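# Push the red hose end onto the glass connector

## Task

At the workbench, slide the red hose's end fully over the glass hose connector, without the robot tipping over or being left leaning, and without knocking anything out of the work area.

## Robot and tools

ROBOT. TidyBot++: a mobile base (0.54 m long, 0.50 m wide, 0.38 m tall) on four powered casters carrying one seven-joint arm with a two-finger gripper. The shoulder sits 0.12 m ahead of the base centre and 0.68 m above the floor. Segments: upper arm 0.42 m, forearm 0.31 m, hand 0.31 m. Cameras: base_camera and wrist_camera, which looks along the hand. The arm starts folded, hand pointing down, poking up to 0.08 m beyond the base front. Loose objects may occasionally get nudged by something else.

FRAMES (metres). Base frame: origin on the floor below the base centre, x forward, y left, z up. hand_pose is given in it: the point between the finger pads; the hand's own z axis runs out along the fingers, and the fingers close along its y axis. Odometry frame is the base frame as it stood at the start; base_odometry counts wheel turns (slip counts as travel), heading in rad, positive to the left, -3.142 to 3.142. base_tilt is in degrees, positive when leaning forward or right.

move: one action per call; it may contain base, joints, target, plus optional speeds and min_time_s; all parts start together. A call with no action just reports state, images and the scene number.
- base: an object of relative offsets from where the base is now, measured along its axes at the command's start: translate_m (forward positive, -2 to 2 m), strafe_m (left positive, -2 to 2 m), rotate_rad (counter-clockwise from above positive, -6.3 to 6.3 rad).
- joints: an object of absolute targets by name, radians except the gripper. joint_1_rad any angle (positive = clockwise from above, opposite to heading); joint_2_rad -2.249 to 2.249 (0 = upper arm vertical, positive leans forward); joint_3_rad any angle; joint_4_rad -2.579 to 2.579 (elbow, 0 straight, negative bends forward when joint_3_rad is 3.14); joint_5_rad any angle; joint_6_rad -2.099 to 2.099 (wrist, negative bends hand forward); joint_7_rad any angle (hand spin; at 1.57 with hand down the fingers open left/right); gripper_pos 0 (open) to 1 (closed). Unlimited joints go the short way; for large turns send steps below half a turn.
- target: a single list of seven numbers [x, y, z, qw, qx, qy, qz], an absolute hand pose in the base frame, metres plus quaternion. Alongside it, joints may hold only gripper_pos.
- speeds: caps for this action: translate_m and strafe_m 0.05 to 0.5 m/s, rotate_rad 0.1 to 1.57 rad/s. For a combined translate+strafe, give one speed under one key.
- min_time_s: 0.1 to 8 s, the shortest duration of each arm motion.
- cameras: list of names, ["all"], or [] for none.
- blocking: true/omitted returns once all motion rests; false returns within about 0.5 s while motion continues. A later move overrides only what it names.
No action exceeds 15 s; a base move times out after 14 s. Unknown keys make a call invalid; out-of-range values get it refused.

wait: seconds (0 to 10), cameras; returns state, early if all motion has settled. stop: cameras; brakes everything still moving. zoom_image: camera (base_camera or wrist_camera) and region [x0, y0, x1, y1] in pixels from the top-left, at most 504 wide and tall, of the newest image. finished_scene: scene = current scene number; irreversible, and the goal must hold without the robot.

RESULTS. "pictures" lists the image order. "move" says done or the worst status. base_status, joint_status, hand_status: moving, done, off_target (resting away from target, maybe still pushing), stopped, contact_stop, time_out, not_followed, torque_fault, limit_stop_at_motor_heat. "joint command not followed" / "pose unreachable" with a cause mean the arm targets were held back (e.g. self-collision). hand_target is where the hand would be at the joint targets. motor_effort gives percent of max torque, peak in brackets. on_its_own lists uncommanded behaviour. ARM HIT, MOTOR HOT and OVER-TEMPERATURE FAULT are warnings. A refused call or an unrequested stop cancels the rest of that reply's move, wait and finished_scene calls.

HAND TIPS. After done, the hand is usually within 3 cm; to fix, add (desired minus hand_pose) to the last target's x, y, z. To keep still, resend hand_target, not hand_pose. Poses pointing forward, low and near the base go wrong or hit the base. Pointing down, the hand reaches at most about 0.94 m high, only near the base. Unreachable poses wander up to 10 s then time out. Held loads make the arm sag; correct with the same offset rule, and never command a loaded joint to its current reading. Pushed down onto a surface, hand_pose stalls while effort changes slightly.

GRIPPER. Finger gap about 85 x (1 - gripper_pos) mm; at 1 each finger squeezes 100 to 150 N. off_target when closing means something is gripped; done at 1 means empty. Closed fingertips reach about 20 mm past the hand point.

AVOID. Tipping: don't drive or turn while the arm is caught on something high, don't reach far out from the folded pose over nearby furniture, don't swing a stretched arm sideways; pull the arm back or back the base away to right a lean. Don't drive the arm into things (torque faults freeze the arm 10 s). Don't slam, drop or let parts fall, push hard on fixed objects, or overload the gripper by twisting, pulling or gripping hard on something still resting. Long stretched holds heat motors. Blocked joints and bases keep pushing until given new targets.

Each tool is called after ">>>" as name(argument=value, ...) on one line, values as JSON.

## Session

>>> move(joints={"joint_6_rad": 0.3}, cameras=["all"])

Scene clock: 1.80 s.
move: done
base_odometry: x=+0.000 y=+0.000 heading=+0.000
base_tilt: forward=+0.3 right=+0.4
base_status: not commanded
joint_positions: joint_1_rad=+0.025 joint_2_rad=-0.305 joint_3_rad=+3.120 joint_4_rad=-2.512 joint_5_rad=-0.012 joint_6_rad=+0.234 joint_7_rad=+1.541 gripper_pos=+0.000
joint_status: all done
motor_effort: joint_1_rad=+0(1) joint_2_rad=-7(7) joint_3_rad=-1(1) joint_4_rad=+17(17) joint_5_rad=+0(1) joint_6_rad=+8(9) joint_7_rad=+0(1)
hand_pose: x=+0.5317 y=-0.0009 z=+0.7743 quat_wxyz=(-0.006, +0.834, -0.018, +0.551) (m; base frame)
hand_target: x=+0.5396 y=-0.0010 z=+0.7944 quat_wxyz=(-0.006, +0.815, -0.018, +0.579) (m; base frame)
hand_status: not commanded
pictures: base_camera, wrist_camera
Images, in order (width x height): base_camera 644x364, wrist_camera 644x476.

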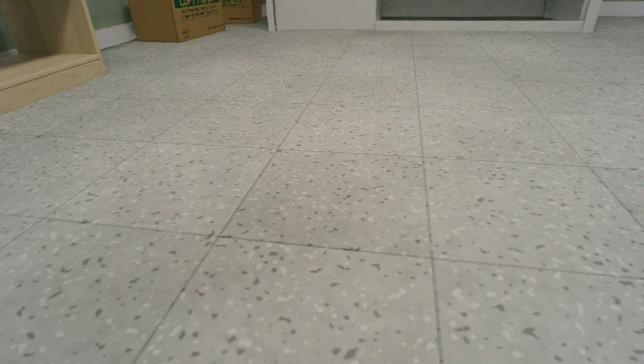

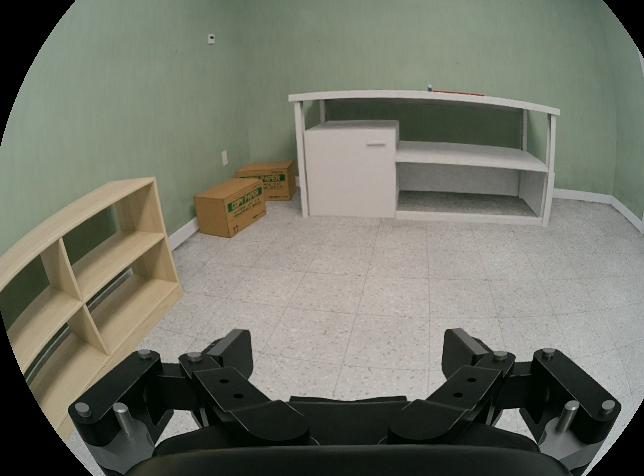

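>>> move(base={"rotate_rad": -0.06}, joints={"joint_1_rad": 0.02, "joint_2_rad": -0.3, "joint_4_rad": -0.8, "joint_6_rad": -1.85}, cameras=[])

>>> move(base={"translate_m": 1.5, "strafe_m": -0.45}, cameras=["all"])

>>> zoom_image(camera="wrist_camera", region=[230, 60, 480, 250])

Scene clock: 21.97 s.
move: done
base_odometry: x=+0.000 y=+0.000 heading=-0.060
base_tilt: forward=+0.3 right=+0.4
base_status: done
joint_positions: joint_1_rad=+0.025 joint_2_rad=-0.305 joint_3_rad=+3.121 joint_4_rad=-0.822 joint_5_rad=-0.012 joint_6_rad=-1.773 joint_7_rad=+1.541 gripper_pos=+0.000
joint_status: all done
motor_effort: joint_1_rad=+0(1) joint_2_rad=-2(11) joint_3_rad=+0(2) joint_4_rad=+11(21) joint_5_rad=+0(1) joint_6_rad=+7(9) joint_7_rad=+0(1)
hand_pose: x=+0.3820 y=+0.0065 z=+1.1513 quat_wxyz=(-0.007, +0.911, -0.011, +0.413) (m; base frame)
hand_target: x=+0.3666 y=+0.0081 z=+1.1408 quat_wxyz=(-0.008, +0.923, -0.008, +0.385) (m; base frame)
hand_status: not commanded
pictures: none
No camera images: "cameras" was empty.

Scene clock: 26.30 s.
move: done
base_odometry: x=+1.471 y=-0.538 heading=-0.060
base_tilt: forward=+0.3 right=+0.4
base_status: done
joint_positions: joint_1_rad=+0.025 joint_2_rad=-0.300 joint_3_rad=+3.121 joint_4_rad=-0.819 joint_5_rad=-0.012 joint_6_rad=-1.777 joint_7_rad=+1.541 gripper_pos=+0.000
joint_status: not commanded
motor_effort: joint_1_rad=+0(1) joint_2_rad=-2(5) joint_3_rad=+0(2) joint_4_rad=+12(13) joint_5_rad=+0(1) joint_6_rad=+7(7) joint_7_rad=+0(1)
hand_pose: x=+0.3833 y=+0.0065 z=+1.1501 quat_wxyz=(-0.007, +0.912, -0.011, +0.410) (m; base frame)
hand_target: x=+0.3666 y=+0.0081 z=+1.1408 quat_wxyz=(-0.008, +0.923, -0.008, +0.385) (m; base frame)
hand_status: not commanded
pictures: base_camera, wrist_camera
Images, in order (width x height): base_camera 644x364, wrist_camera 644x476.

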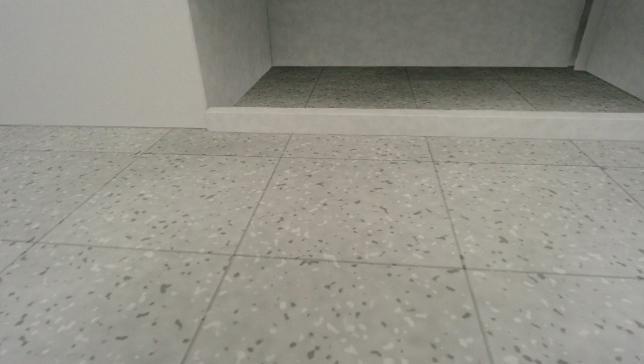

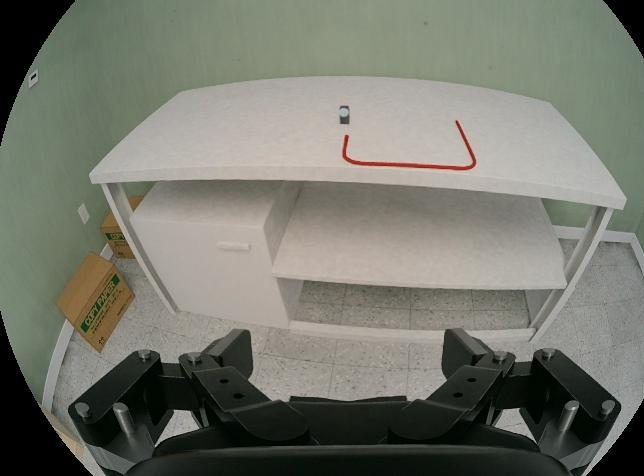

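Scaled by 2.016.

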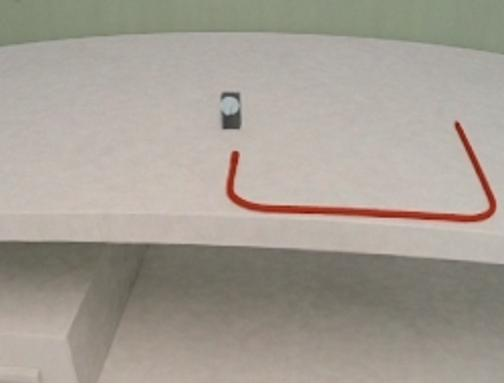

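>>> move(base={"translate_m": 0.45, "strafe_m": 0.0}, joints={"gripper_pos": 0.4}, cameras=["base_camera"])

>>> move(joints={"joint_1_rad": 0.0, "joint_2_rad": 0.03, "joint_3_rad": 3.14, "joint_4_rad": -1.25, "joint_5_rad": 0.0, "joint_6_rad": -1.05, "joint_7_rad": 1.57}, min_time_s=2, cameras=["wrist_camera"])

>>> zoom_image(camera="wrist_camera", region=[240, 160, 460, 380])

Scene clock: 52.10 s.
move: done
base_odometry: x=+1.920 y=-0.565 heading=-0.060
base_tilt: forward=+0.3 right=+0.4
base_status: done
joint_positions: joint_1_rad=+0.025 joint_2_rad=-0.293 joint_3_rad=+3.121 joint_4_rad=-0.818 joint_5_rad=-0.012 joint_6_rad=-1.778 joint_7_rad=+1.541 gripper_pos=+0.400
joint_status: all done
motor_effort: joint_1_rad=+0(1) joint_2_rad=-2(6) joint_3_rad=+0(1) joint_4_rad=+12(13) joint_5_rad=+0(1) joint_6_rad=+7(7) joint_7_rad=+1(1)
hand_pose: x=+0.3861 y=+0.0064 z=+1.1485 quat_wxyz=(-0.007, +0.913, -0.011, +0.407) (m; base frame)
hand_target: x=+0.3666 y=+0.0081 z=+1.1408 quat_wxyz=(-0.008, +0.923, -0.008, +0.385) (m; base frame)
hand_status: not commanded
pictures: base_camera
Images, in order (width x height): base_camera 644x364.

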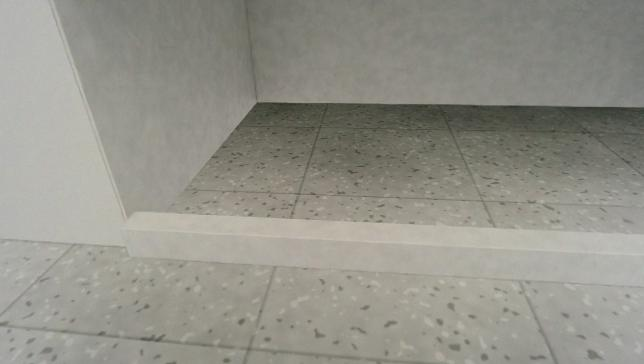

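Scene clock: 54.73 s.
move: done
base_odometry: x=+1.920 y=-0.565 heading=-0.060
base_tilt: forward=+0.3 right=+0.4
base_status: not commanded
joint_positions: joint_1_rad=+0.021 joint_2_rad=+0.014 joint_3_rad=+3.127 joint_4_rad=-1.239 joint_5_rad=-0.012 joint_6_rad=-1.119 joint_7_rad=+1.541 gripper_pos=+0.400
joint_status: all done
motor_effort: joint_1_rad=+0(1) joint_2_rad=-18(21) joint_3_rad=+0(2) joint_4_rad=+18(21) joint_5_rad=+0(2) joint_6_rad=+6(8) joint_7_rad=+0(1)
hand_pose: x=+0.6401 y=+0.0014 z=+0.9770 quat_wxyz=(-0.011, +0.927, -0.017, +0.375) (m; base frame)
hand_target: x=+0.6586 y=+0.0022 z=+0.9782 quat_wxyz=(+0.000, +0.919, +0.000, +0.395) (m; base frame)
hand_status: not commanded
pictures: wrist_camera
Images, in order (width x height): wrist_camera 644x476.

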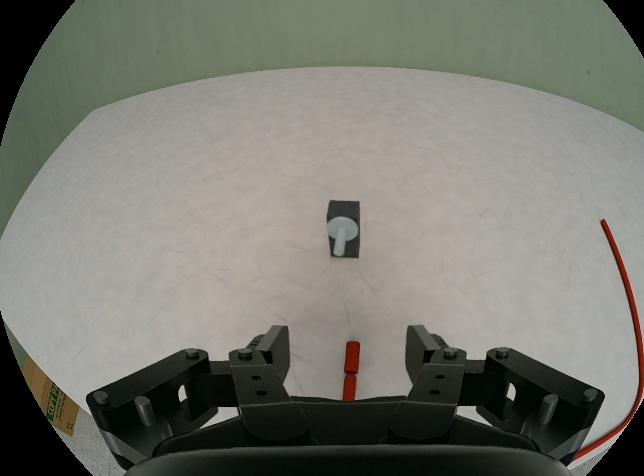

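Scaled by 2.291.

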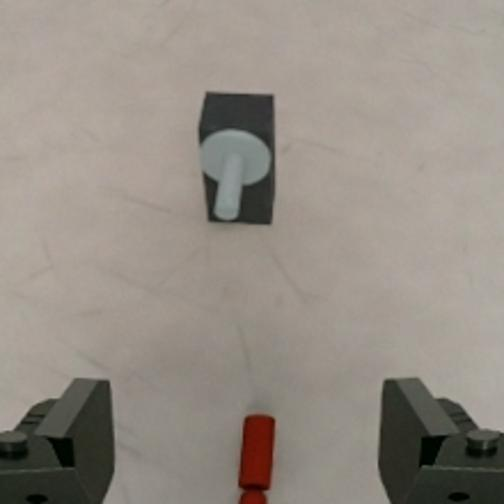

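>>> move(base={"translate_m": 0.0315, "strafe_m": 0.0616, "rotate_rad": -0.1}, speeds={"translate_m": 0.2}, cameras=[])

>>> move(joints={"joint_1_rad": 0.02, "joint_2_rad": -0.015, "joint_3_rad": 3.13, "joint_4_rad": -1.51, "joint_5_rad": -0.012, "joint_6_rad": -0.83, "joint_7_rad": 1.541}, min_time_s=2, cameras=["wrist_camera"])

>>> zoom_image(camera="wrist_camera", region=[240, 200, 440, 400])

Scene clock: 74.17 s.
move: done
base_odometry: x=+1.955 y=-0.506 heading=-0.161
base_tilt: forward=+0.3 right=+0.4
base_status: done
joint_positions: joint_1_rad=+0.008 joint_2_rad=+0.015 joint_3_rad=+3.136 joint_4_rad=-1.239 joint_5_rad=-0.012 joint_6_rad=-1.116 joint_7_rad=+1.541 gripper_pos=+0.400
joint_status: not commanded
motor_effort: joint_1_rad=+0(2) joint_2_rad=-19(21) joint_3_rad=+0(3) joint_4_rad=+18(19) joint_5_rad=+0(2) joint_6_rad=+6(7) joint_7_rad=+0(1)
hand_pose: x=+0.6411 y=+0.0033 z=+0.9773 quat_wxyz=(-0.011, +0.926, -0.015, +0.376) (m; base frame)
hand_target: x=+0.6586 y=+0.0022 z=+0.9782 quat_wxyz=(+0.000, +0.919, +0.000, +0.395) (m; base frame)
hand_status: not commanded
pictures: none
No camera images: "cameras" was empty.

Scene clock: 76.47 s.
move: done
base_odometry: x=+1.955 y=-0.506 heading=-0.161
base_tilt: forward=+0.3 right=+0.4
base_status: not commanded
joint_positions: joint_1_rad=+0.008 joint_2_rad=+0.015 joint_3_rad=+3.136 joint_4_rad=-1.496 joint_5_rad=-0.012 joint_6_rad=-0.898 joint_7_rad=+1.541 gripper_pos=+0.400
joint_status: all done
motor_effort: joint_1_rad=+0(1) joint_2_rad=-19(20) joint_3_rad=-1(2) joint_4_rad=+19(20) joint_5_rad=+0(1) joint_6_rad=+6(7) joint_7_rad=+1(1)
hand_pose: x=+0.6472 y=+0.0028 z=+0.8899 quat_wxyz=(-0.011, +0.934, -0.017, +0.358) (m; base frame)
hand_target: x=+0.6529 y=-0.0003 z=+0.9132 quat_wxyz=(-0.010, +0.918, -0.019, +0.397) (m; base frame)
hand_status: not commanded
pictures: wrist_camera
Images, in order (width x height): wrist_camera 644x476.

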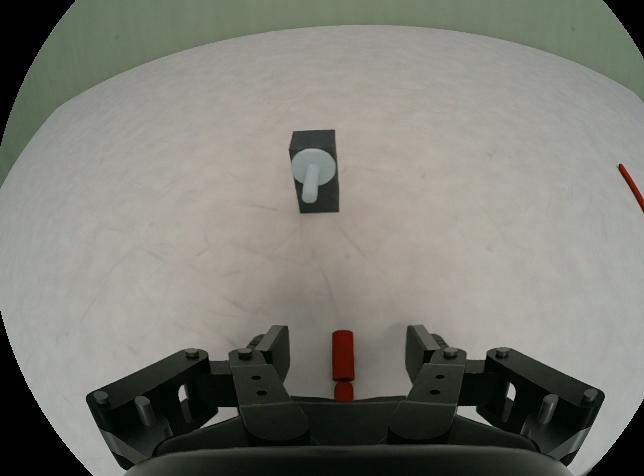

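Scaled by 2.520.

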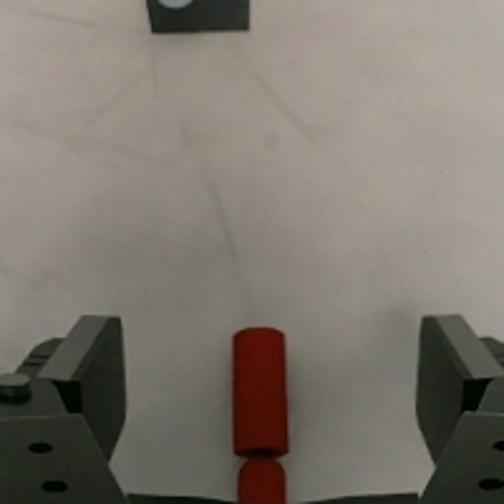

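>>> move(joints={"joint_4_rad": -1.531}, base={"translate_m": -0.003, "strafe_m": 0.0015}, cameras=["wrist_camera"])

>>> zoom_image(camera="wrist_camera", region=[240, 220, 440, 400])

Scene clock: 83.03 s.
move: done
base_odometry: x=+1.952 y=-0.504 heading=-0.161
base_tilt: forward=+0.3 right=+0.4
base_status: done
joint_positions: joint_1_rad=+0.008 joint_2_rad=+0.009 joint_3_rad=+3.136 joint_4_rad=-1.518 joint_5_rad=-0.012 joint_6_rad=-0.895 joint_7_rad=+1.541 gripper_pos=+0.400
joint_status: all done
motor_effort: joint_1_rad=+0(1) joint_2_rad=-19(23) joint_3_rad=+0(2) joint_4_rad=+19(20) joint_5_rad=+0(1) joint_6_rad=+6(7) joint_7_rad=+0(1)
hand_pose: x=+0.6419 y=+0.0028 z=+0.8819 quat_wxyz=(-0.011, +0.936, -0.017, +0.352) (m; base frame)
hand_target: x=+0.6488 y=-0.0003 z=+0.9019 quat_wxyz=(-0.010, +0.922, -0.020, +0.387) (m; base frame)
hand_status: not commanded
pictures: wrist_camera
Images, in order (width x height): wrist_camera 644x476.

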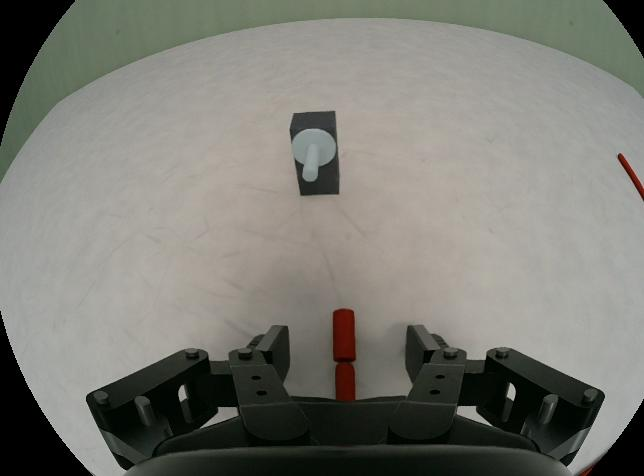

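Scaled by 2.520.

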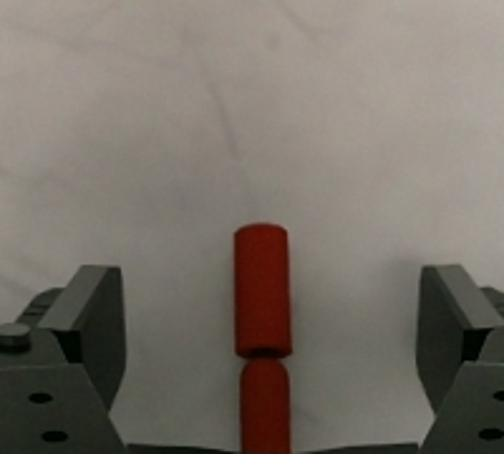

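>>> move(joints={"gripper_pos": 0.96}, cameras=["wrist_camera"])

>>> zoom_image(camera="wrist_camera", region=[260, 240, 440, 400])

Scene clock: 86.03 s.
move: done
base_odometry: x=+1.952 y=-0.504 heading=-0.161
base_tilt: forward=+0.3 right=+0.4
base_status: not commanded
joint_positions: joint_1_rad=+0.008 joint_2_rad=+0.009 joint_3_rad=+3.136 joint_4_rad=-1.518 joint_5_rad=-0.012 joint_6_rad=-0.895 joint_7_rad=+1.541 gripper_pos=+0.952
joint_status: all done
motor_effort: joint_1_rad=+0(1) joint_2_rad=-19(19) joint_3_rad=-1(1) joint_4_rad=+19(19) joint_5_rad=+0(1) joint_6_rad=+6(7) joint_7_rad=+0(1)
hand_pose: x=+0.6419 y=+0.0028 z=+0.8819 quat_wxyz=(-0.011, +0.936, -0.017, +0.352) (m; base frame)
hand_target: x=+0.6488 y=-0.0003 z=+0.9019 quat_wxyz=(-0.010, +0.922, -0.020, +0.387) (m; base frame)
hand_status: not commanded
pictures: wrist_camera
Images, in order (width x height): wrist_camera 644x476.

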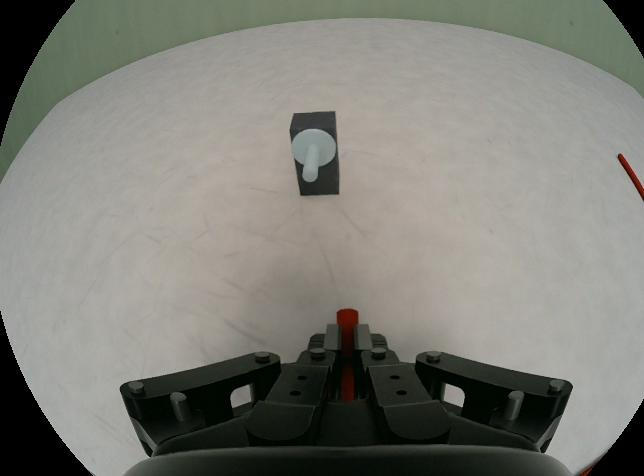

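Scaled by 2.800.

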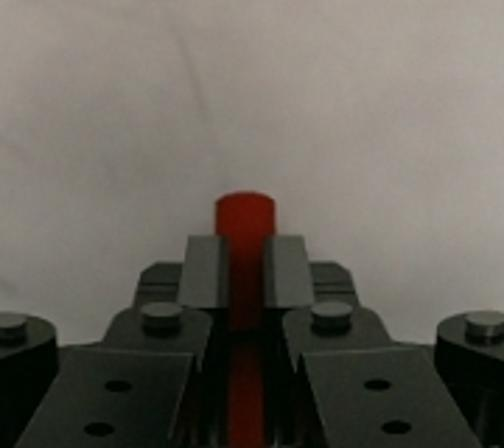

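>>> move(joints={"joint_2_rad": 0.034, "joint_4_rad": -1.378, "joint_6_rad": -1.085}, min_time_s=1.5, cameras=[])

>>> move(base={"translate_m": 0.033, "strafe_m": 0.0175}, speeds={"translate_m": 0.1}, cameras=["wrist_camera"])

>>> zoom_image(camera="wrist_camera", region=[280, 200, 420, 340])

Scene clock: 100.80 s.
move: done
base_odometry: x=+1.952 y=-0.504 heading=-0.161
base_tilt: forward=+0.3 right=+0.4
base_status: not commanded
joint_positions: joint_1_rad=+0.008 joint_2_rad=+0.009 joint_3_rad=+3.136 joint_4_rad=-1.406 joint_5_rad=-0.012 joint_6_rad=-1.012 joint_7_rad=+1.541 gripper_pos=+0.952
joint_status: all done
motor_effort: joint_1_rad=+0(1) joint_2_rad=-19(20) joint_3_rad=-1(1) joint_4_rad=+19(20) joint_5_rad=+0(1) joint_6_rad=+6(7) joint_7_rad=+0(1)
hand_pose: x=+0.6374 y=+0.0031 z=+0.9161 quat_wxyz=(-0.011, +0.937, -0.016, +0.350) (m; base frame)
hand_target: x=+0.6306 y=+0.0003 z=+0.9032 quat_wxyz=(-0.009, +0.948, -0.019, +0.317) (m; base frame)
hand_status: not commanded
pictures: none
No camera images: "cameras" was empty.

Scene clock: 101.77 s.
move: done
base_odometry: x=+1.988 y=-0.492 heading=-0.161
base_tilt: forward=+0.3 right=+0.4
base_status: done
joint_positions: joint_1_rad=+0.008 joint_2_rad=+0.015 joint_3_rad=+3.136 joint_4_rad=-1.405 joint_5_rad=-0.012 joint_6_rad=-1.014 joint_7_rad=+1.541 gripper_pos=+0.952
joint_status: not commanded
motor_effort: joint_1_rad=+0(1) joint_2_rad=-19(21) joint_3_rad=-1(1) joint_4_rad=+19(19) joint_5_rad=+0(1) joint_6_rad=+6(7) joint_7_rad=+0(1)
hand_pose: x=+0.6384 y=+0.0031 z=+0.9128 quat_wxyz=(-0.011, +0.938, -0.016, +0.346) (m; base frame)
hand_target: x=+0.6306 y=+0.0003 z=+0.9032 quat_wxyz=(-0.009, +0.948, -0.019, +0.317) (m; base frame)
hand_status: not commanded
pictures: wrist_camera
Images, in order (width x height): wrist_camera 644x476.

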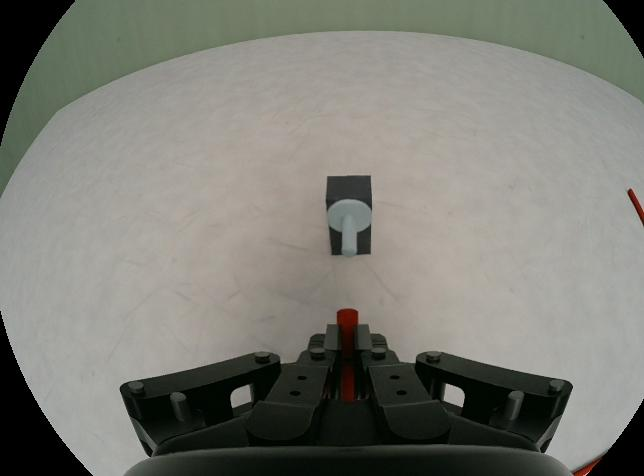

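Scaled by 3.600.

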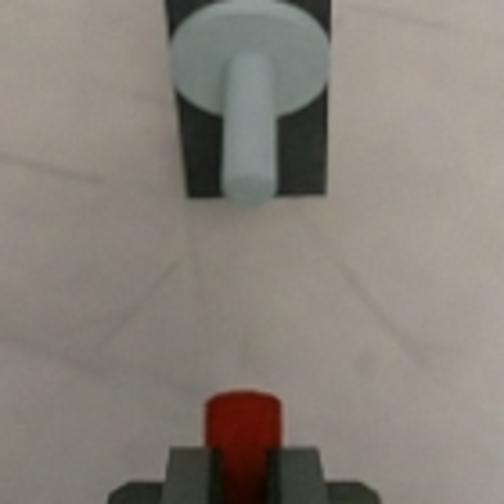

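>>> move(joints={"joint_2_rad": 0.018, "joint_4_rad": -1.360, "joint_6_rad": -1.012}, min_time_s=1, cameras=[])

>>> move(base={"translate_m": 0.014, "strafe_m": -0.0015}, speeds={"translate_m": 0.05}, cameras=["wrist_camera"])

>>> zoom_image(camera="wrist_camera", region=[290, 230, 410, 350])

Scene clock: 110.47 s.
move: done
base_odometry: x=+1.988 y=-0.492 heading=-0.161
base_tilt: forward=+0.3 right=+0.4
base_status: not commanded
joint_positions: joint_1_rad=+0.008 joint_2_rad=+0.015 joint_3_rad=+3.136 joint_4_rad=-1.390 joint_5_rad=-0.012 joint_6_rad=-1.014 joint_7_rad=+1.541 gripper_pos=+0.952
joint_status: all done
motor_effort: joint_1_rad=+0(1) joint_2_rad=-19(20) joint_3_rad=+0(1) joint_4_rad=+19(20) joint_5_rad=+0(1) joint_6_rad=+6(7) joint_7_rad=+0(1)
hand_pose: x=+0.6412 y=+0.0031 z=+0.9207 quat_wxyz=(-0.011, +0.935, -0.016, +0.353) (m; base frame)
hand_target: x=+0.6475 y=+0.0000 z=+0.9353 quat_wxyz=(-0.010, +0.930, -0.019, +0.367) (m; base frame)
hand_status: not commanded
pictures: none
No camera images: "cameras" was empty.

Scene clock: 111.27 s.
move: done
base_odometry: x=+2.001 y=-0.495 heading=-0.160
base_tilt: forward=+0.3 right=+0.4
base_status: done
joint_positions: joint_1_rad=+0.008 joint_2_rad=+0.015 joint_3_rad=+3.136 joint_4_rad=-1.389 joint_5_rad=-0.012 joint_6_rad=-1.014 joint_7_rad=+1.541 gripper_pos=+0.952
joint_status: not commanded
motor_effort: joint_1_rad=+0(1) joint_2_rad=-19(22) joint_3_rad=+0(1) joint_4_rad=+18(20) joint_5_rad=+0(1) joint_6_rad=+6(7) joint_7_rad=+0(0)
hand_pose: x=+0.6414 y=+0.0031 z=+0.9211 quat_wxyz=(-0.011, +0.935, -0.016, +0.353) (m; base frame)
hand_target: x=+0.6475 y=+0.0000 z=+0.9353 quat_wxyz=(-0.010, +0.930, -0.019, +0.367) (m; base frame)
hand_status: not commanded
pictures: wrist_camera
Images, in order (width x height): wrist_camera 644x476.

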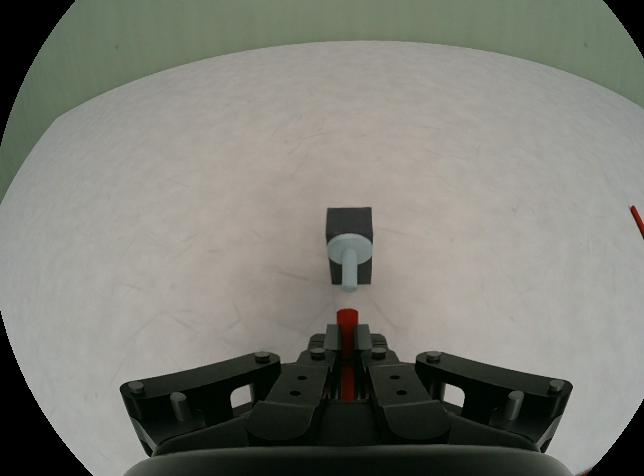

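Scaled by 4.200.

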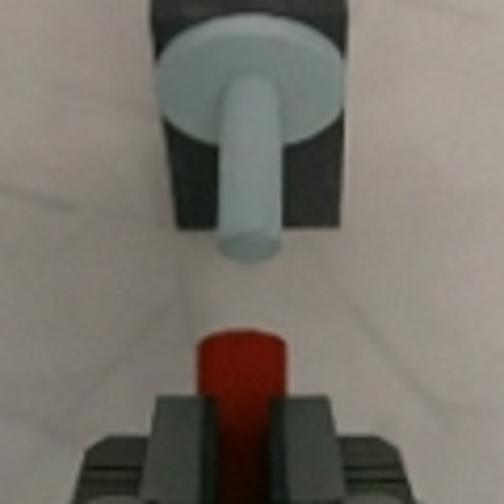

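>>> move(joints={"joint_4_rad": -1.380, "joint_6_rad": -1.097}, min_time_s=0.5, cameras=[])

>>> move(base={"translate_m": 0.008, "strafe_m": -0.0008}, speeds={"translate_m": 0.05}, cameras=["wrist_camera"])

>>> zoom_image(camera="wrist_camera", region=[290, 230, 410, 350])

Scene clock: 121.83 s.
move: done
base_odometry: x=+2.001 y=-0.495 heading=-0.160
base_tilt: forward=+0.3 right=+0.4
base_status: not commanded
joint_positions: joint_1_rad=+0.008 joint_2_rad=+0.015 joint_3_rad=+3.136 joint_4_rad=-1.389 joint_5_rad=-0.012 joint_6_rad=-1.045 joint_7_rad=+1.541 gripper_pos=+0.952
joint_status: all done
motor_effort: joint_1_rad=+0(1) joint_2_rad=-19(19) joint_3_rad=+0(1) joint_4_rad=+19(19) joint_5_rad=+0(1) joint_6_rad=+6(7) joint_7_rad=+0(1)
hand_pose: x=+0.6342 y=+0.0031 z=+0.9149 quat_wxyz=(-0.011, +0.941, -0.016, +0.339) (m; base frame)
hand_target: x=+0.6237 y=+0.0004 z=+0.9081 quat_wxyz=(-0.009, +0.948, -0.019, +0.318) (m; base frame)
hand_status: not commanded
pictures: none
No camera images: "cameras" was empty.

Scene clock: 122.50 s.
move: done
base_odometry: x=+2.009 y=-0.497 heading=-0.160
base_tilt: forward=+0.3 right=+0.4
base_status: done
joint_positions: joint_1_rad=+0.008 joint_2_rad=+0.017 joint_3_rad=+3.136 joint_4_rad=-1.389 joint_5_rad=-0.012 joint_6_rad=-1.045 joint_7_rad=+1.541 gripper_pos=+0.952
joint_status: not commanded
motor_effort: joint_1_rad=+0(1) joint_2_rad=-19(22) joint_3_rad=+0(2) joint_4_rad=+18(19) joint_5_rad=+0(1) joint_6_rad=+6(7) joint_7_rad=+0(1)
hand_pose: x=+0.6345 y=+0.0032 z=+0.9143 quat_wxyz=(-0.011, +0.941, -0.016, +0.339) (m; base frame)
hand_target: x=+0.6237 y=+0.0004 z=+0.9081 quat_wxyz=(-0.009, +0.948, -0.019, +0.318) (m; base frame)
hand_status: not commanded
pictures: wrist_camera
Images, in order (width x height): wrist_camera 644x476.

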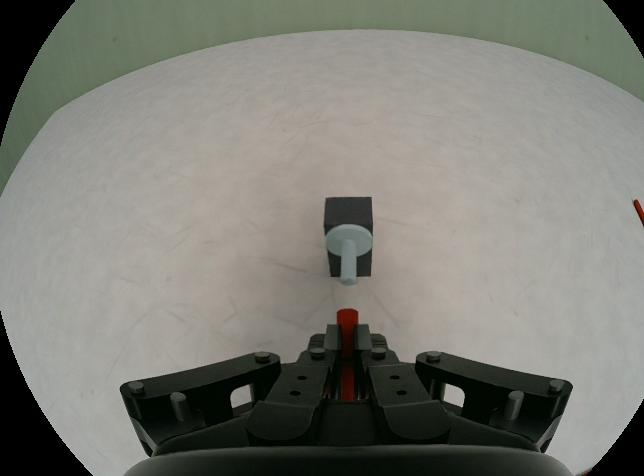

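Scaled by 4.200.

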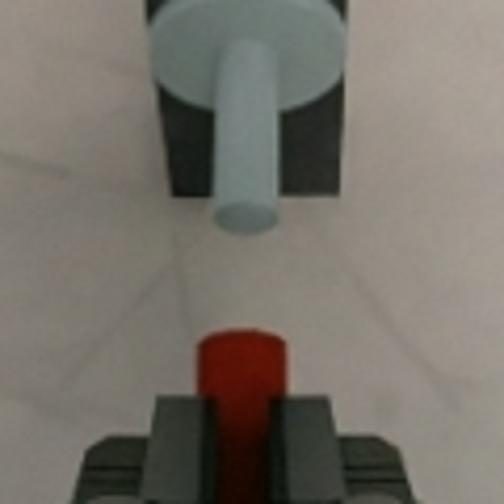

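>>> move(joints={"joint_4_rad": -1.350, "joint_6_rad": -1.05}, min_time_s=0.5, cameras=[])

>>> move(base={"translate_m": 0.010, "strafe_m": -0.0003}, speeds={"translate_m": 0.05}, cameras=["wrist_camera"])

>>> zoom_image(camera="wrist_camera", region=[290, 230, 410, 350])

Scene clock: 129.90 s.
move: done
base_odometry: x=+2.009 y=-0.497 heading=-0.160
base_tilt: forward=+0.3 right=+0.4
base_status: not commanded
joint_positions: joint_1_rad=+0.008 joint_2_rad=+0.017 joint_3_rad=+3.136 joint_4_rad=-1.375 joint_5_rad=-0.012 joint_6_rad=-1.045 joint_7_rad=+1.541 gripper_pos=+0.952
joint_status: all done
motor_effort: joint_1_rad=+0(1) joint_2_rad=-19(19) joint_3_rad=-1(1) joint_4_rad=+19(20) joint_5_rad=+0(1) joint_6_rad=+6(7) joint_7_rad=+0(1)
hand_pose: x=+0.6371 y=+0.0032 z=+0.9215 quat_wxyz=(-0.011, +0.938, -0.016, +0.345) (m; base frame)
hand_target: x=+0.6405 y=+0.0001 z=+0.9326 quat_wxyz=(-0.010, +0.935, -0.019, +0.354) (m; base frame)
hand_status: not commanded
pictures: none
No camera images: "cameras" was empty.

Scene clock: 130.60 s.
move: done
base_odometry: x=+2.019 y=-0.499 heading=-0.160
base_tilt: forward=+0.3 right=+0.4
base_status: done
joint_positions: joint_1_rad=+0.008 joint_2_rad=+0.018 joint_3_rad=+3.136 joint_4_rad=-1.375 joint_5_rad=-0.012 joint_6_rad=-1.045 joint_7_rad=+1.541 gripper_pos=+0.952
joint_status: not commanded
motor_effort: joint_1_rad=+0(1) joint_2_rad=-19(22) joint_3_rad=+0(1) joint_4_rad=+18(19) joint_5_rad=+0(1) joint_6_rad=+6(7) joint_7_rad=+0(1)
hand_pose: x=+0.6373 y=+0.0032 z=+0.9211 quat_wxyz=(-0.011, +0.938, -0.016, +0.345) (m; base frame)
hand_target: x=+0.6405 y=+0.0001 z=+0.9326 quat_wxyz=(-0.010, +0.935, -0.019, +0.354) (m; base frame)
hand_status: not commanded
pictures: wrist_camera
Images, in order (width x height): wrist_camera 644x476.

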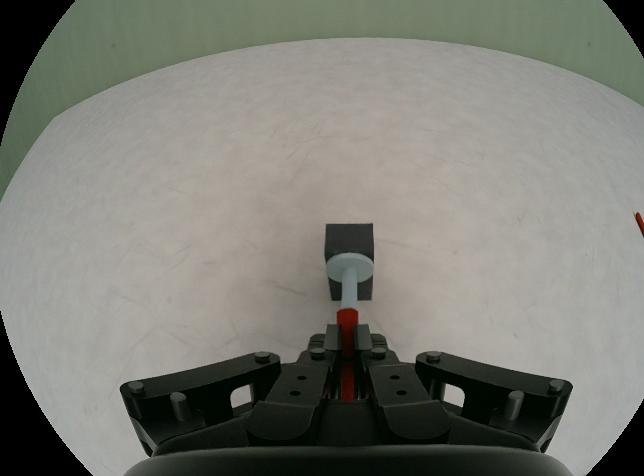

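Scaled by 4.200.

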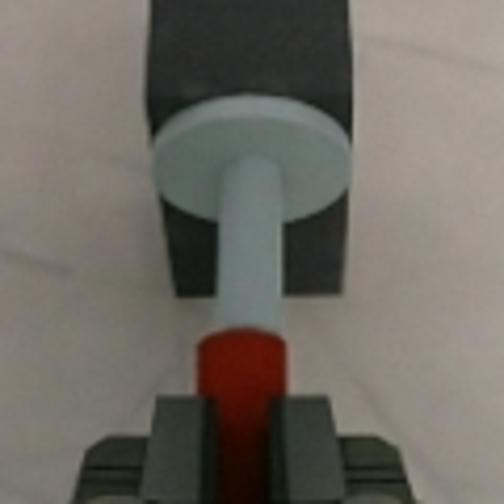

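>>> move(base={"translate_m": 0.008, "strafe_m": -0.001}, speeds={"translate_m": 0.05}, cameras=["wrist_camera"])

>>> zoom_image(camera="wrist_camera", region=[300, 260, 400, 360])

Scene clock: 135.90 s.
move: done
base_odometry: x=+2.027 y=-0.501 heading=-0.160
base_tilt: forward=+0.3 right=+0.4
base_status: done
joint_positions: joint_1_rad=+0.008 joint_2_rad=+0.012 joint_3_rad=+3.136 joint_4_rad=-1.375 joint_5_rad=-0.012 joint_6_rad=-1.058 joint_7_rad=+1.541 gripper_pos=+0.952
joint_status: not commanded
motor_effort: joint_1_rad=+0(1) joint_2_rad=-18(19) joint_3_rad=+0(1) joint_4_rad=+19(22) joint_5_rad=+0(1) joint_6_rad=+8(16) joint_7_rad=+0(1)
hand_pose: x=+0.6329 y=+0.0033 z=+0.9215 quat_wxyz=(-0.011, +0.940, -0.016, +0.341) (m; base frame)
hand_target: x=+0.6405 y=+0.0001 z=+0.9326 quat_wxyz=(-0.010, +0.935, -0.019, +0.354) (m; base frame)
hand_status: not commanded
pictures: wrist_camera
Images, in order (width x height): wrist_camera 644x476.

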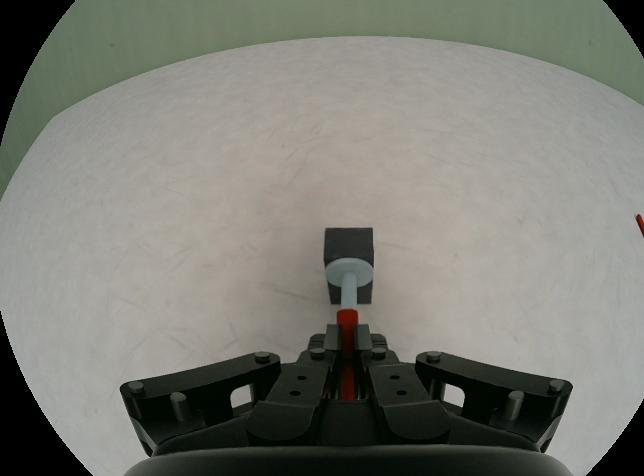

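Scaled by 5.040.

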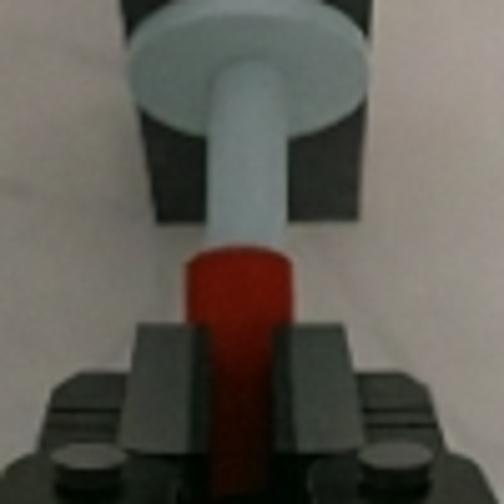

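>>> move(base={"translate_m": 0.009, "strafe_m": -0.0005}, speeds={"translate_m": 0.05}, cameras=["wrist_camera"])

>>> zoom_image(camera="wrist_camera", region=[300, 260, 400, 360])

Scene clock: 150.80 s.
move: done
base_odometry: x=+2.036 y=-0.503 heading=-0.160
base_tilt: forward=+0.3 right=+0.4
base_status: done
joint_positions: joint_1_rad=+0.008 joint_2_rad=+0.000 joint_3_rad=+3.135 joint_4_rad=-1.375 joint_5_rad=-0.012 joint_6_rad=-1.075 joint_7_rad=+1.541 gripper_pos=+0.952
joint_status: not commanded
motor_effort: joint_1_rad=+1(1) joint_2_rad=-16(19) joint_3_rad=+1(1) joint_4_rad=+23(24) joint_5_rad=+0(1) joint_6_rad=+14(18) joint_7_rad=+0(0)
hand_pose: x=+0.6258 y=+0.0036 z=+0.9236 quat_wxyz=(-0.011, +0.941, -0.016, +0.338) (m; base frame)
hand_target: x=+0.6405 y=+0.0001 z=+0.9326 quat_wxyz=(-0.010, +0.935, -0.019, +0.354) (m; base frame)
hand_status: not commanded
pictures: wrist_camera
Images, in order (width x height): wrist_camera 644x476.

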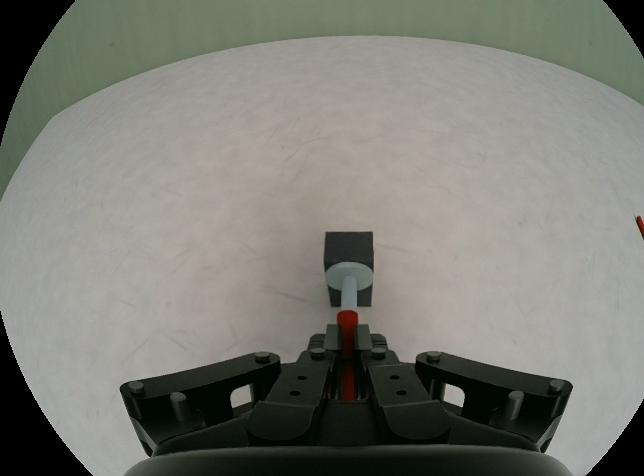

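Scaled by 5.040.

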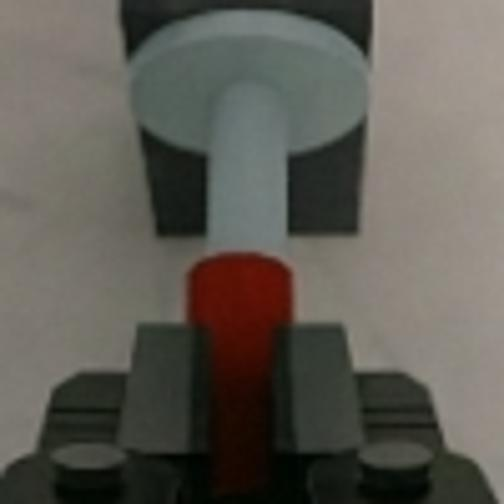

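>>> move(base={"translate_m": 0.009, "strafe_m": -0.0005}, speeds={"translate_m": 0.05}, cameras=["wrist_camera"])

>>> zoom_image(camera="wrist_camera", region=[300, 260, 400, 360])

Scene clock: 157.03 s.
move: done
base_odometry: x=+2.044 y=-0.505 heading=-0.160
base_tilt: forward=+0.3 right=+0.4
base_status: done
joint_positions: joint_1_rad=+0.008 joint_2_rad=+0.011 joint_3_rad=+3.135 joint_4_rad=-1.360 joint_5_rad=-0.012 joint_6_rad=-1.050 joint_7_rad=+1.541 gripper_pos=+0.952
joint_status: not commanded
motor_effort: joint_1_rad=+0(1) joint_2_rad=-18(22) joint_3_rad=+0(1) joint_4_rad=+19(25) joint_5_rad=+0(1) joint_6_rad=+6(21) joint_7_rad=+0(1)
hand_pose: x=+0.6370 y=+0.0035 z=+0.9308 quat_wxyz=(-0.011, +0.936, -0.016, +0.352) (m; base frame)
hand_target: x=+0.6405 y=+0.0001 z=+0.9326 quat_wxyz=(-0.010, +0.935, -0.019, +0.354) (m; base frame)
hand_status: not commanded
pictures: wrist_camera
Images, in order (width x height): wrist_camera 644x476.

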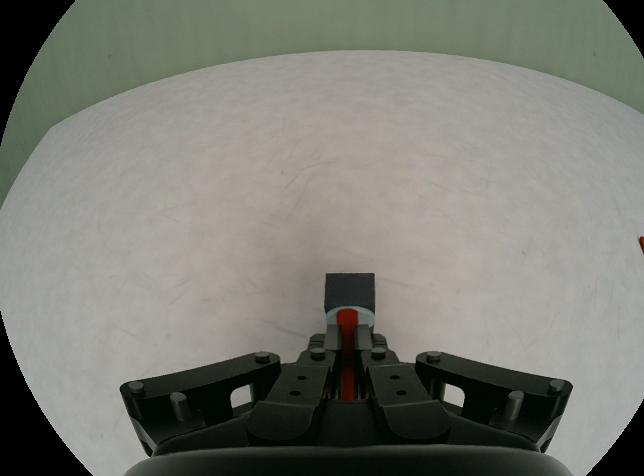

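Scaled by 5.040.

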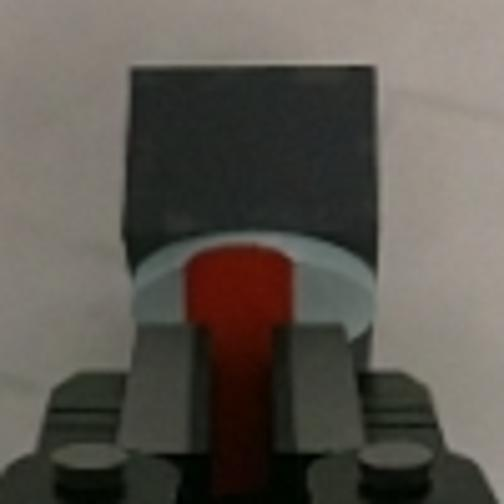

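>>> move(base={"translate_m": -0.04, "strafe_m": 0.0015}, speeds={"translate_m": 0.1})

>>> move(joints={"joint_4_rad": -1.40, "joint_2_rad": 0.008}, cameras=["wrist_camera"])

>>> zoom_image(camera="wrist_camera", region=[300, 230, 400, 330])

Scene clock: 165.67 s.
move: done
base_odometry: x=+2.005 y=-0.497 heading=-0.160
base_tilt: forward=+0.3 right=+0.4
base_status: done
joint_positions: joint_1_rad=+0.008 joint_2_rad=+0.012 joint_3_rad=+3.135 joint_4_rad=-1.360 joint_5_rad=-0.012 joint_6_rad=-1.050 joint_7_rad=+1.541 gripper_pos=+0.952
joint_status: not commanded
motor_effort: joint_1_rad=+0(1) joint_2_rad=-19(22) joint_3_rad=+0(1) joint_4_rad=+19(19) joint_5_rad=+0(1) joint_6_rad=+6(7) joint_7_rad=+0(1)
hand_pose: x=+0.6372 y=+0.0035 z=+0.9305 quat_wxyz=(-0.011, +0.936, -0.016, +0.352) (m; base frame)
hand_target: x=+0.6405 y=+0.0001 z=+0.9326 quat_wxyz=(-0.010, +0.935, -0.019, +0.354) (m; base frame)
hand_status: not commanded
pictures: none

Scene clock: 166.40 s.
move: done
base_odometry: x=+2.005 y=-0.497 heading=-0.160
base_tilt: forward=+0.3 right=+0.4
base_status: not commanded
joint_positions: joint_1_rad=+0.008 joint_2_rad=+0.012 joint_3_rad=+3.135 joint_4_rad=-1.393 joint_5_rad=-0.012 joint_6_rad=-1.050 joint_7_rad=+1.541 gripper_pos=+0.952
joint_status: all done
motor_effort: joint_1_rad=+0(1) joint_2_rad=-19(20) joint_3_rad=+0(1) joint_4_rad=+18(21) joint_5_rad=+0(1) joint_6_rad=+6(7) joint_7_rad=+0(1)
hand_pose: x=+0.6314 y=+0.0036 z=+0.9140 quat_wxyz=(-0.011, +0.941, -0.016, +0.337) (m; base frame)
hand_target: x=+0.6291 y=+0.0003 z=+0.9122 quat_wxyz=(-0.010, +0.942, -0.019, +0.335) (m; base frame)
hand_status: not commanded
pictures: wrist_camera
Images, in order (width x height): wrist_camera 644x476.

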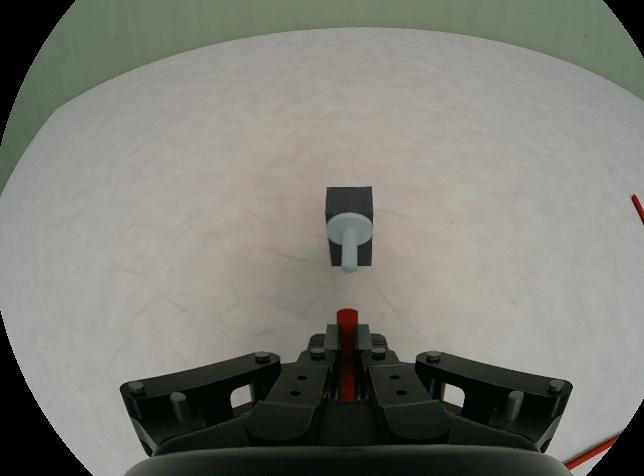

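Scaled by 5.040.

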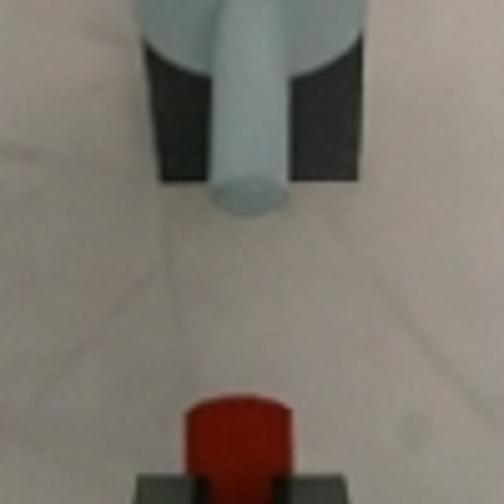

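>>> move(base={"translate_m": 0.016, "strafe_m": -0.0016}, speeds={"translate_m": 0.05}, joints={"joint_4_rad": -1.375}, cameras=["wrist_camera"])

>>> zoom_image(camera="wrist_camera", region=[300, 230, 400, 330])

Scene clock: 175.47 s.
move: done
base_odometry: x=+2.021 y=-0.501 heading=-0.159
base_tilt: forward=+0.3 right=+0.4
base_status: done
joint_positions: joint_1_rad=+0.008 joint_2_rad=+0.011 joint_3_rad=+3.135 joint_4_rad=-1.388 joint_5_rad=-0.012 joint_6_rad=-1.050 joint_7_rad=+1.541 gripper_pos=+0.952
joint_status: all done
motor_effort: joint_1_rad=+0(1) joint_2_rad=-18(22) joint_3_rad=+0(1) joint_4_rad=+19(19) joint_5_rad=+0(1) joint_6_rad=+6(7) joint_7_rad=+0(1)
hand_pose: x=+0.6322 y=+0.0036 z=+0.9165 quat_wxyz=(-0.011, +0.941, -0.016, +0.339) (m; base frame)
hand_target: x=+0.6337 y=+0.0002 z=+0.9249 quat_wxyz=(-0.010, +0.938, -0.019, +0.347) (m; base frame)
hand_status: not commanded
pictures: wrist_camera
Images, in order (width x height): wrist_camera 644x476.

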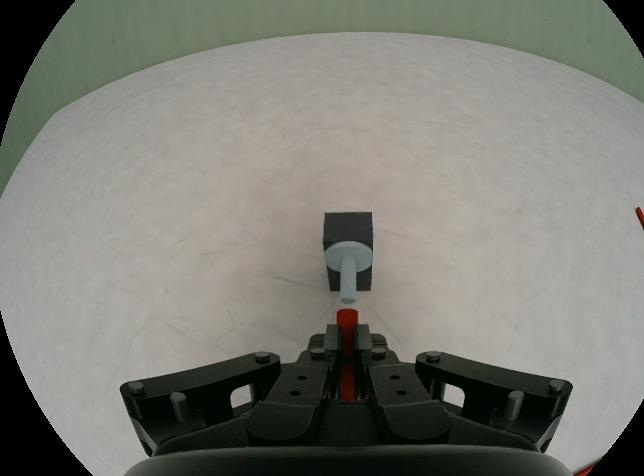

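Scaled by 5.040.

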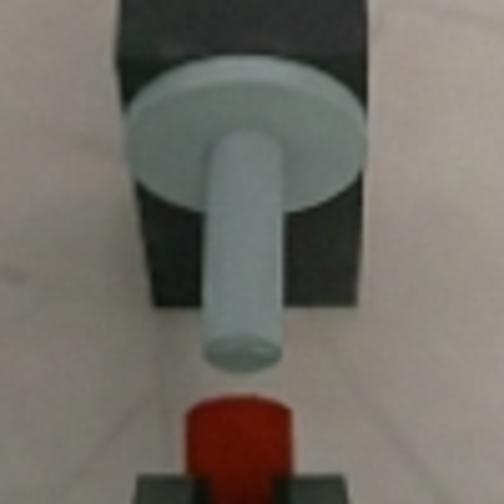

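>>> move(base={"translate_m": 0.010, "strafe_m": -0.0007}, speeds={"translate_m": 0.05}, cameras=["wrist_camera"])

>>> zoom_image(camera="wrist_camera", region=[300, 230, 400, 330])

Scene clock: 187.60 s.
move: done
base_odometry: x=+2.030 y=-0.503 heading=-0.159
base_tilt: forward=+0.3 right=+0.4
base_status: done
joint_positions: joint_1_rad=+0.008 joint_2_rad=+0.011 joint_3_rad=+3.135 joint_4_rad=-1.388 joint_5_rad=-0.012 joint_6_rad=-1.050 joint_7_rad=+1.541 gripper_pos=+0.952
joint_status: not commanded
motor_effort: joint_1_rad=+0(1) joint_2_rad=-18(21) joint_3_rad=-1(1) joint_4_rad=+17(19) joint_5_rad=+0(1) joint_6_rad=+5(6) joint_7_rad=+1(1)
hand_pose: x=+0.6321 y=+0.0036 z=+0.9166 quat_wxyz=(-0.011, +0.940, -0.016, +0.339) (m; base frame)
hand_target: x=+0.6337 y=+0.0002 z=+0.9249 quat_wxyz=(-0.010, +0.938, -0.019, +0.347) (m; base frame)
hand_status: not commanded
pictures: wrist_camera
Images, in order (width x height): wrist_camera 644x476.

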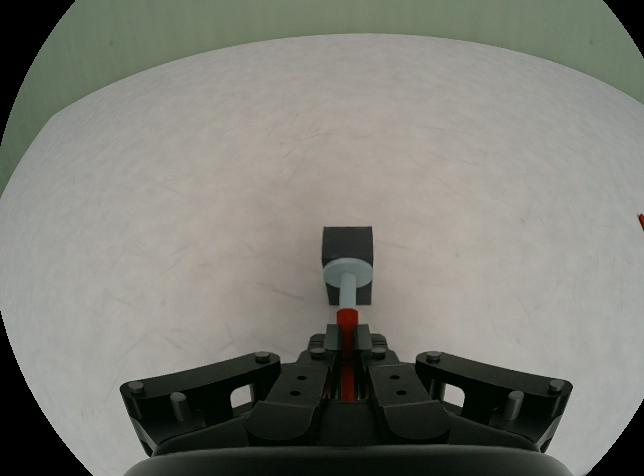

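Scaled by 5.040.

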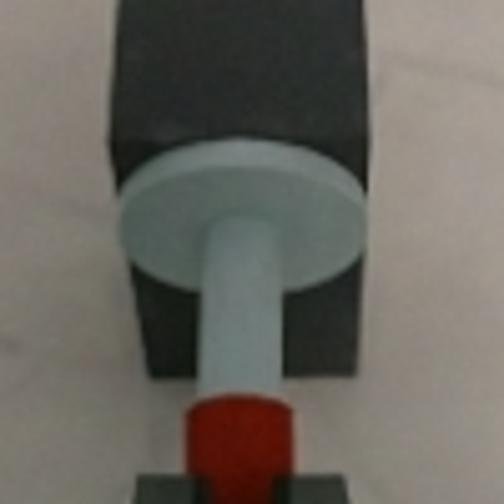

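>>> move(base={"translate_m": 0.007, "strafe_m": -0.0003}, speeds={"translate_m": 0.05}, cameras=["wrist_camera"])

>>> zoom_image(camera="wrist_camera", region=[300, 230, 400, 330])

Scene clock: 194.37 s.
move: done
base_odometry: x=+2.037 y=-0.505 heading=-0.159
base_tilt: forward=+0.3 right=+0.4
base_status: done
joint_positions: joint_1_rad=+0.008 joint_2_rad=+0.011 joint_3_rad=+3.135 joint_4_rad=-1.388 joint_5_rad=-0.012 joint_6_rad=-1.050 joint_7_rad=+1.541 gripper_pos=+0.952
joint_status: not commanded
motor_effort: joint_1_rad=+0(1) joint_2_rad=-18(19) joint_3_rad=+0(1) joint_4_rad=+18(20) joint_5_rad=+1(1) joint_6_rad=+5(8) joint_7_rad=+0(0)
hand_pose: x=+0.6320 y=+0.0037 z=+0.9170 quat_wxyz=(-0.011, +0.940, -0.016, +0.340) (m; base frame)
hand_target: x=+0.6337 y=+0.0002 z=+0.9249 quat_wxyz=(-0.010, +0.938, -0.019, +0.347) (m; base frame)
hand_status: not commanded
pictures: wrist_camera
Images, in order (width x height): wrist_camera 644x476.

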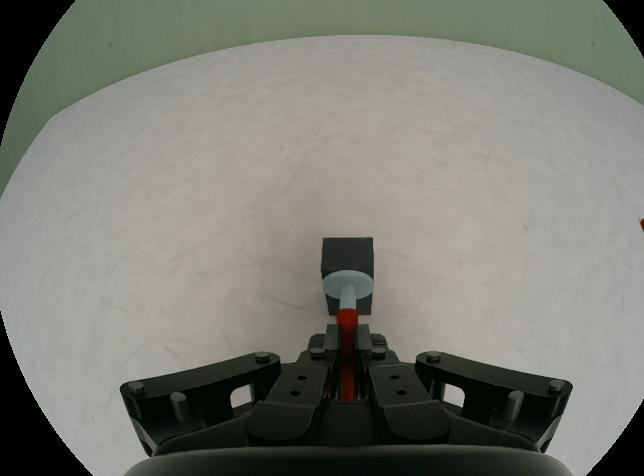

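Scaled by 5.040.

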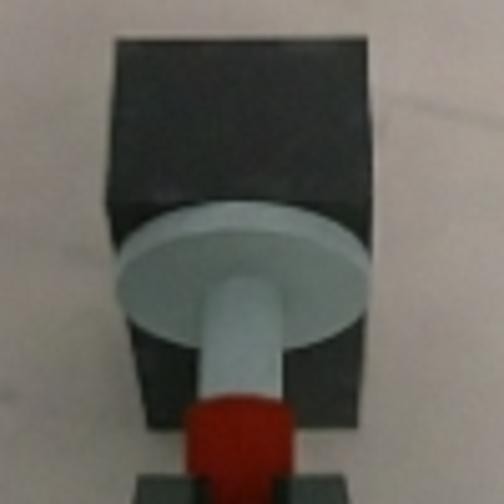

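>>> move(base={"translate_m": 0.010, "strafe_m": -0.0004}, speeds={"translate_m": 0.05}, cameras=["wrist_camera"])

>>> zoom_image(camera="wrist_camera", region=[300, 260, 400, 360])

Scene clock: 200.23 s.
move: done
base_odometry: x=+2.047 y=-0.507 heading=-0.159
base_tilt: forward=+0.3 right=+0.4
base_status: done
joint_positions: joint_1_rad=+0.008 joint_2_rad=+0.005 joint_3_rad=+3.134 joint_4_rad=-1.389 joint_5_rad=-0.012 joint_6_rad=-1.059 joint_7_rad=+1.541 gripper_pos=+0.952
joint_status: not commanded
motor_effort: joint_1_rad=+1(1) joint_2_rad=-16(19) joint_3_rad=+1(1) joint_4_rad=+20(21) joint_5_rad=+0(2) joint_6_rad=+9(14) joint_7_rad=+0(1)
hand_pose: x=+0.6285 y=+0.0040 z=+0.9176 quat_wxyz=(-0.011, +0.941, -0.016, +0.338) (m; base frame)
hand_target: x=+0.6337 y=+0.0002 z=+0.9249 quat_wxyz=(-0.010, +0.938, -0.019, +0.347) (m; base frame)
hand_status: not commanded
pictures: wrist_camera
Images, in order (width x height): wrist_camera 644x476.

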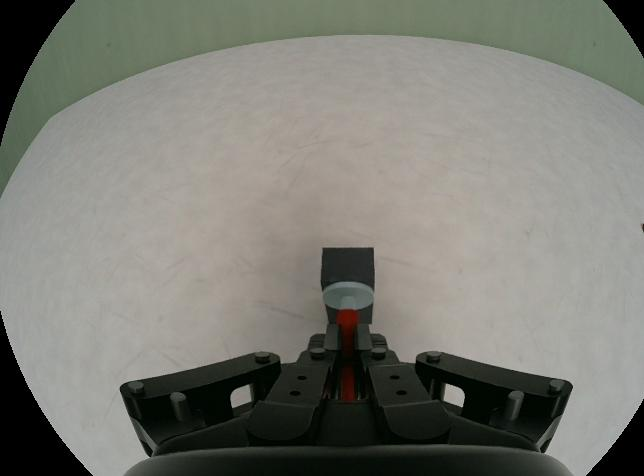

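Scaled by 5.040.

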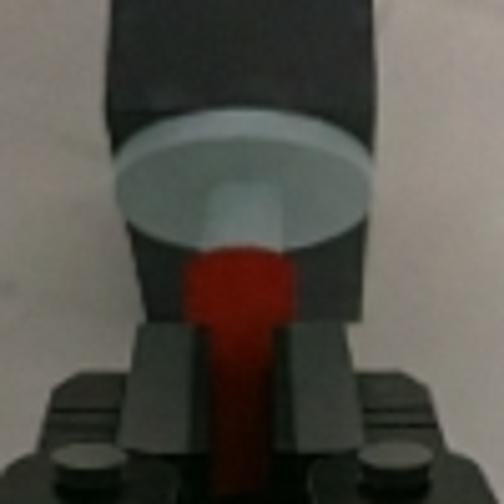

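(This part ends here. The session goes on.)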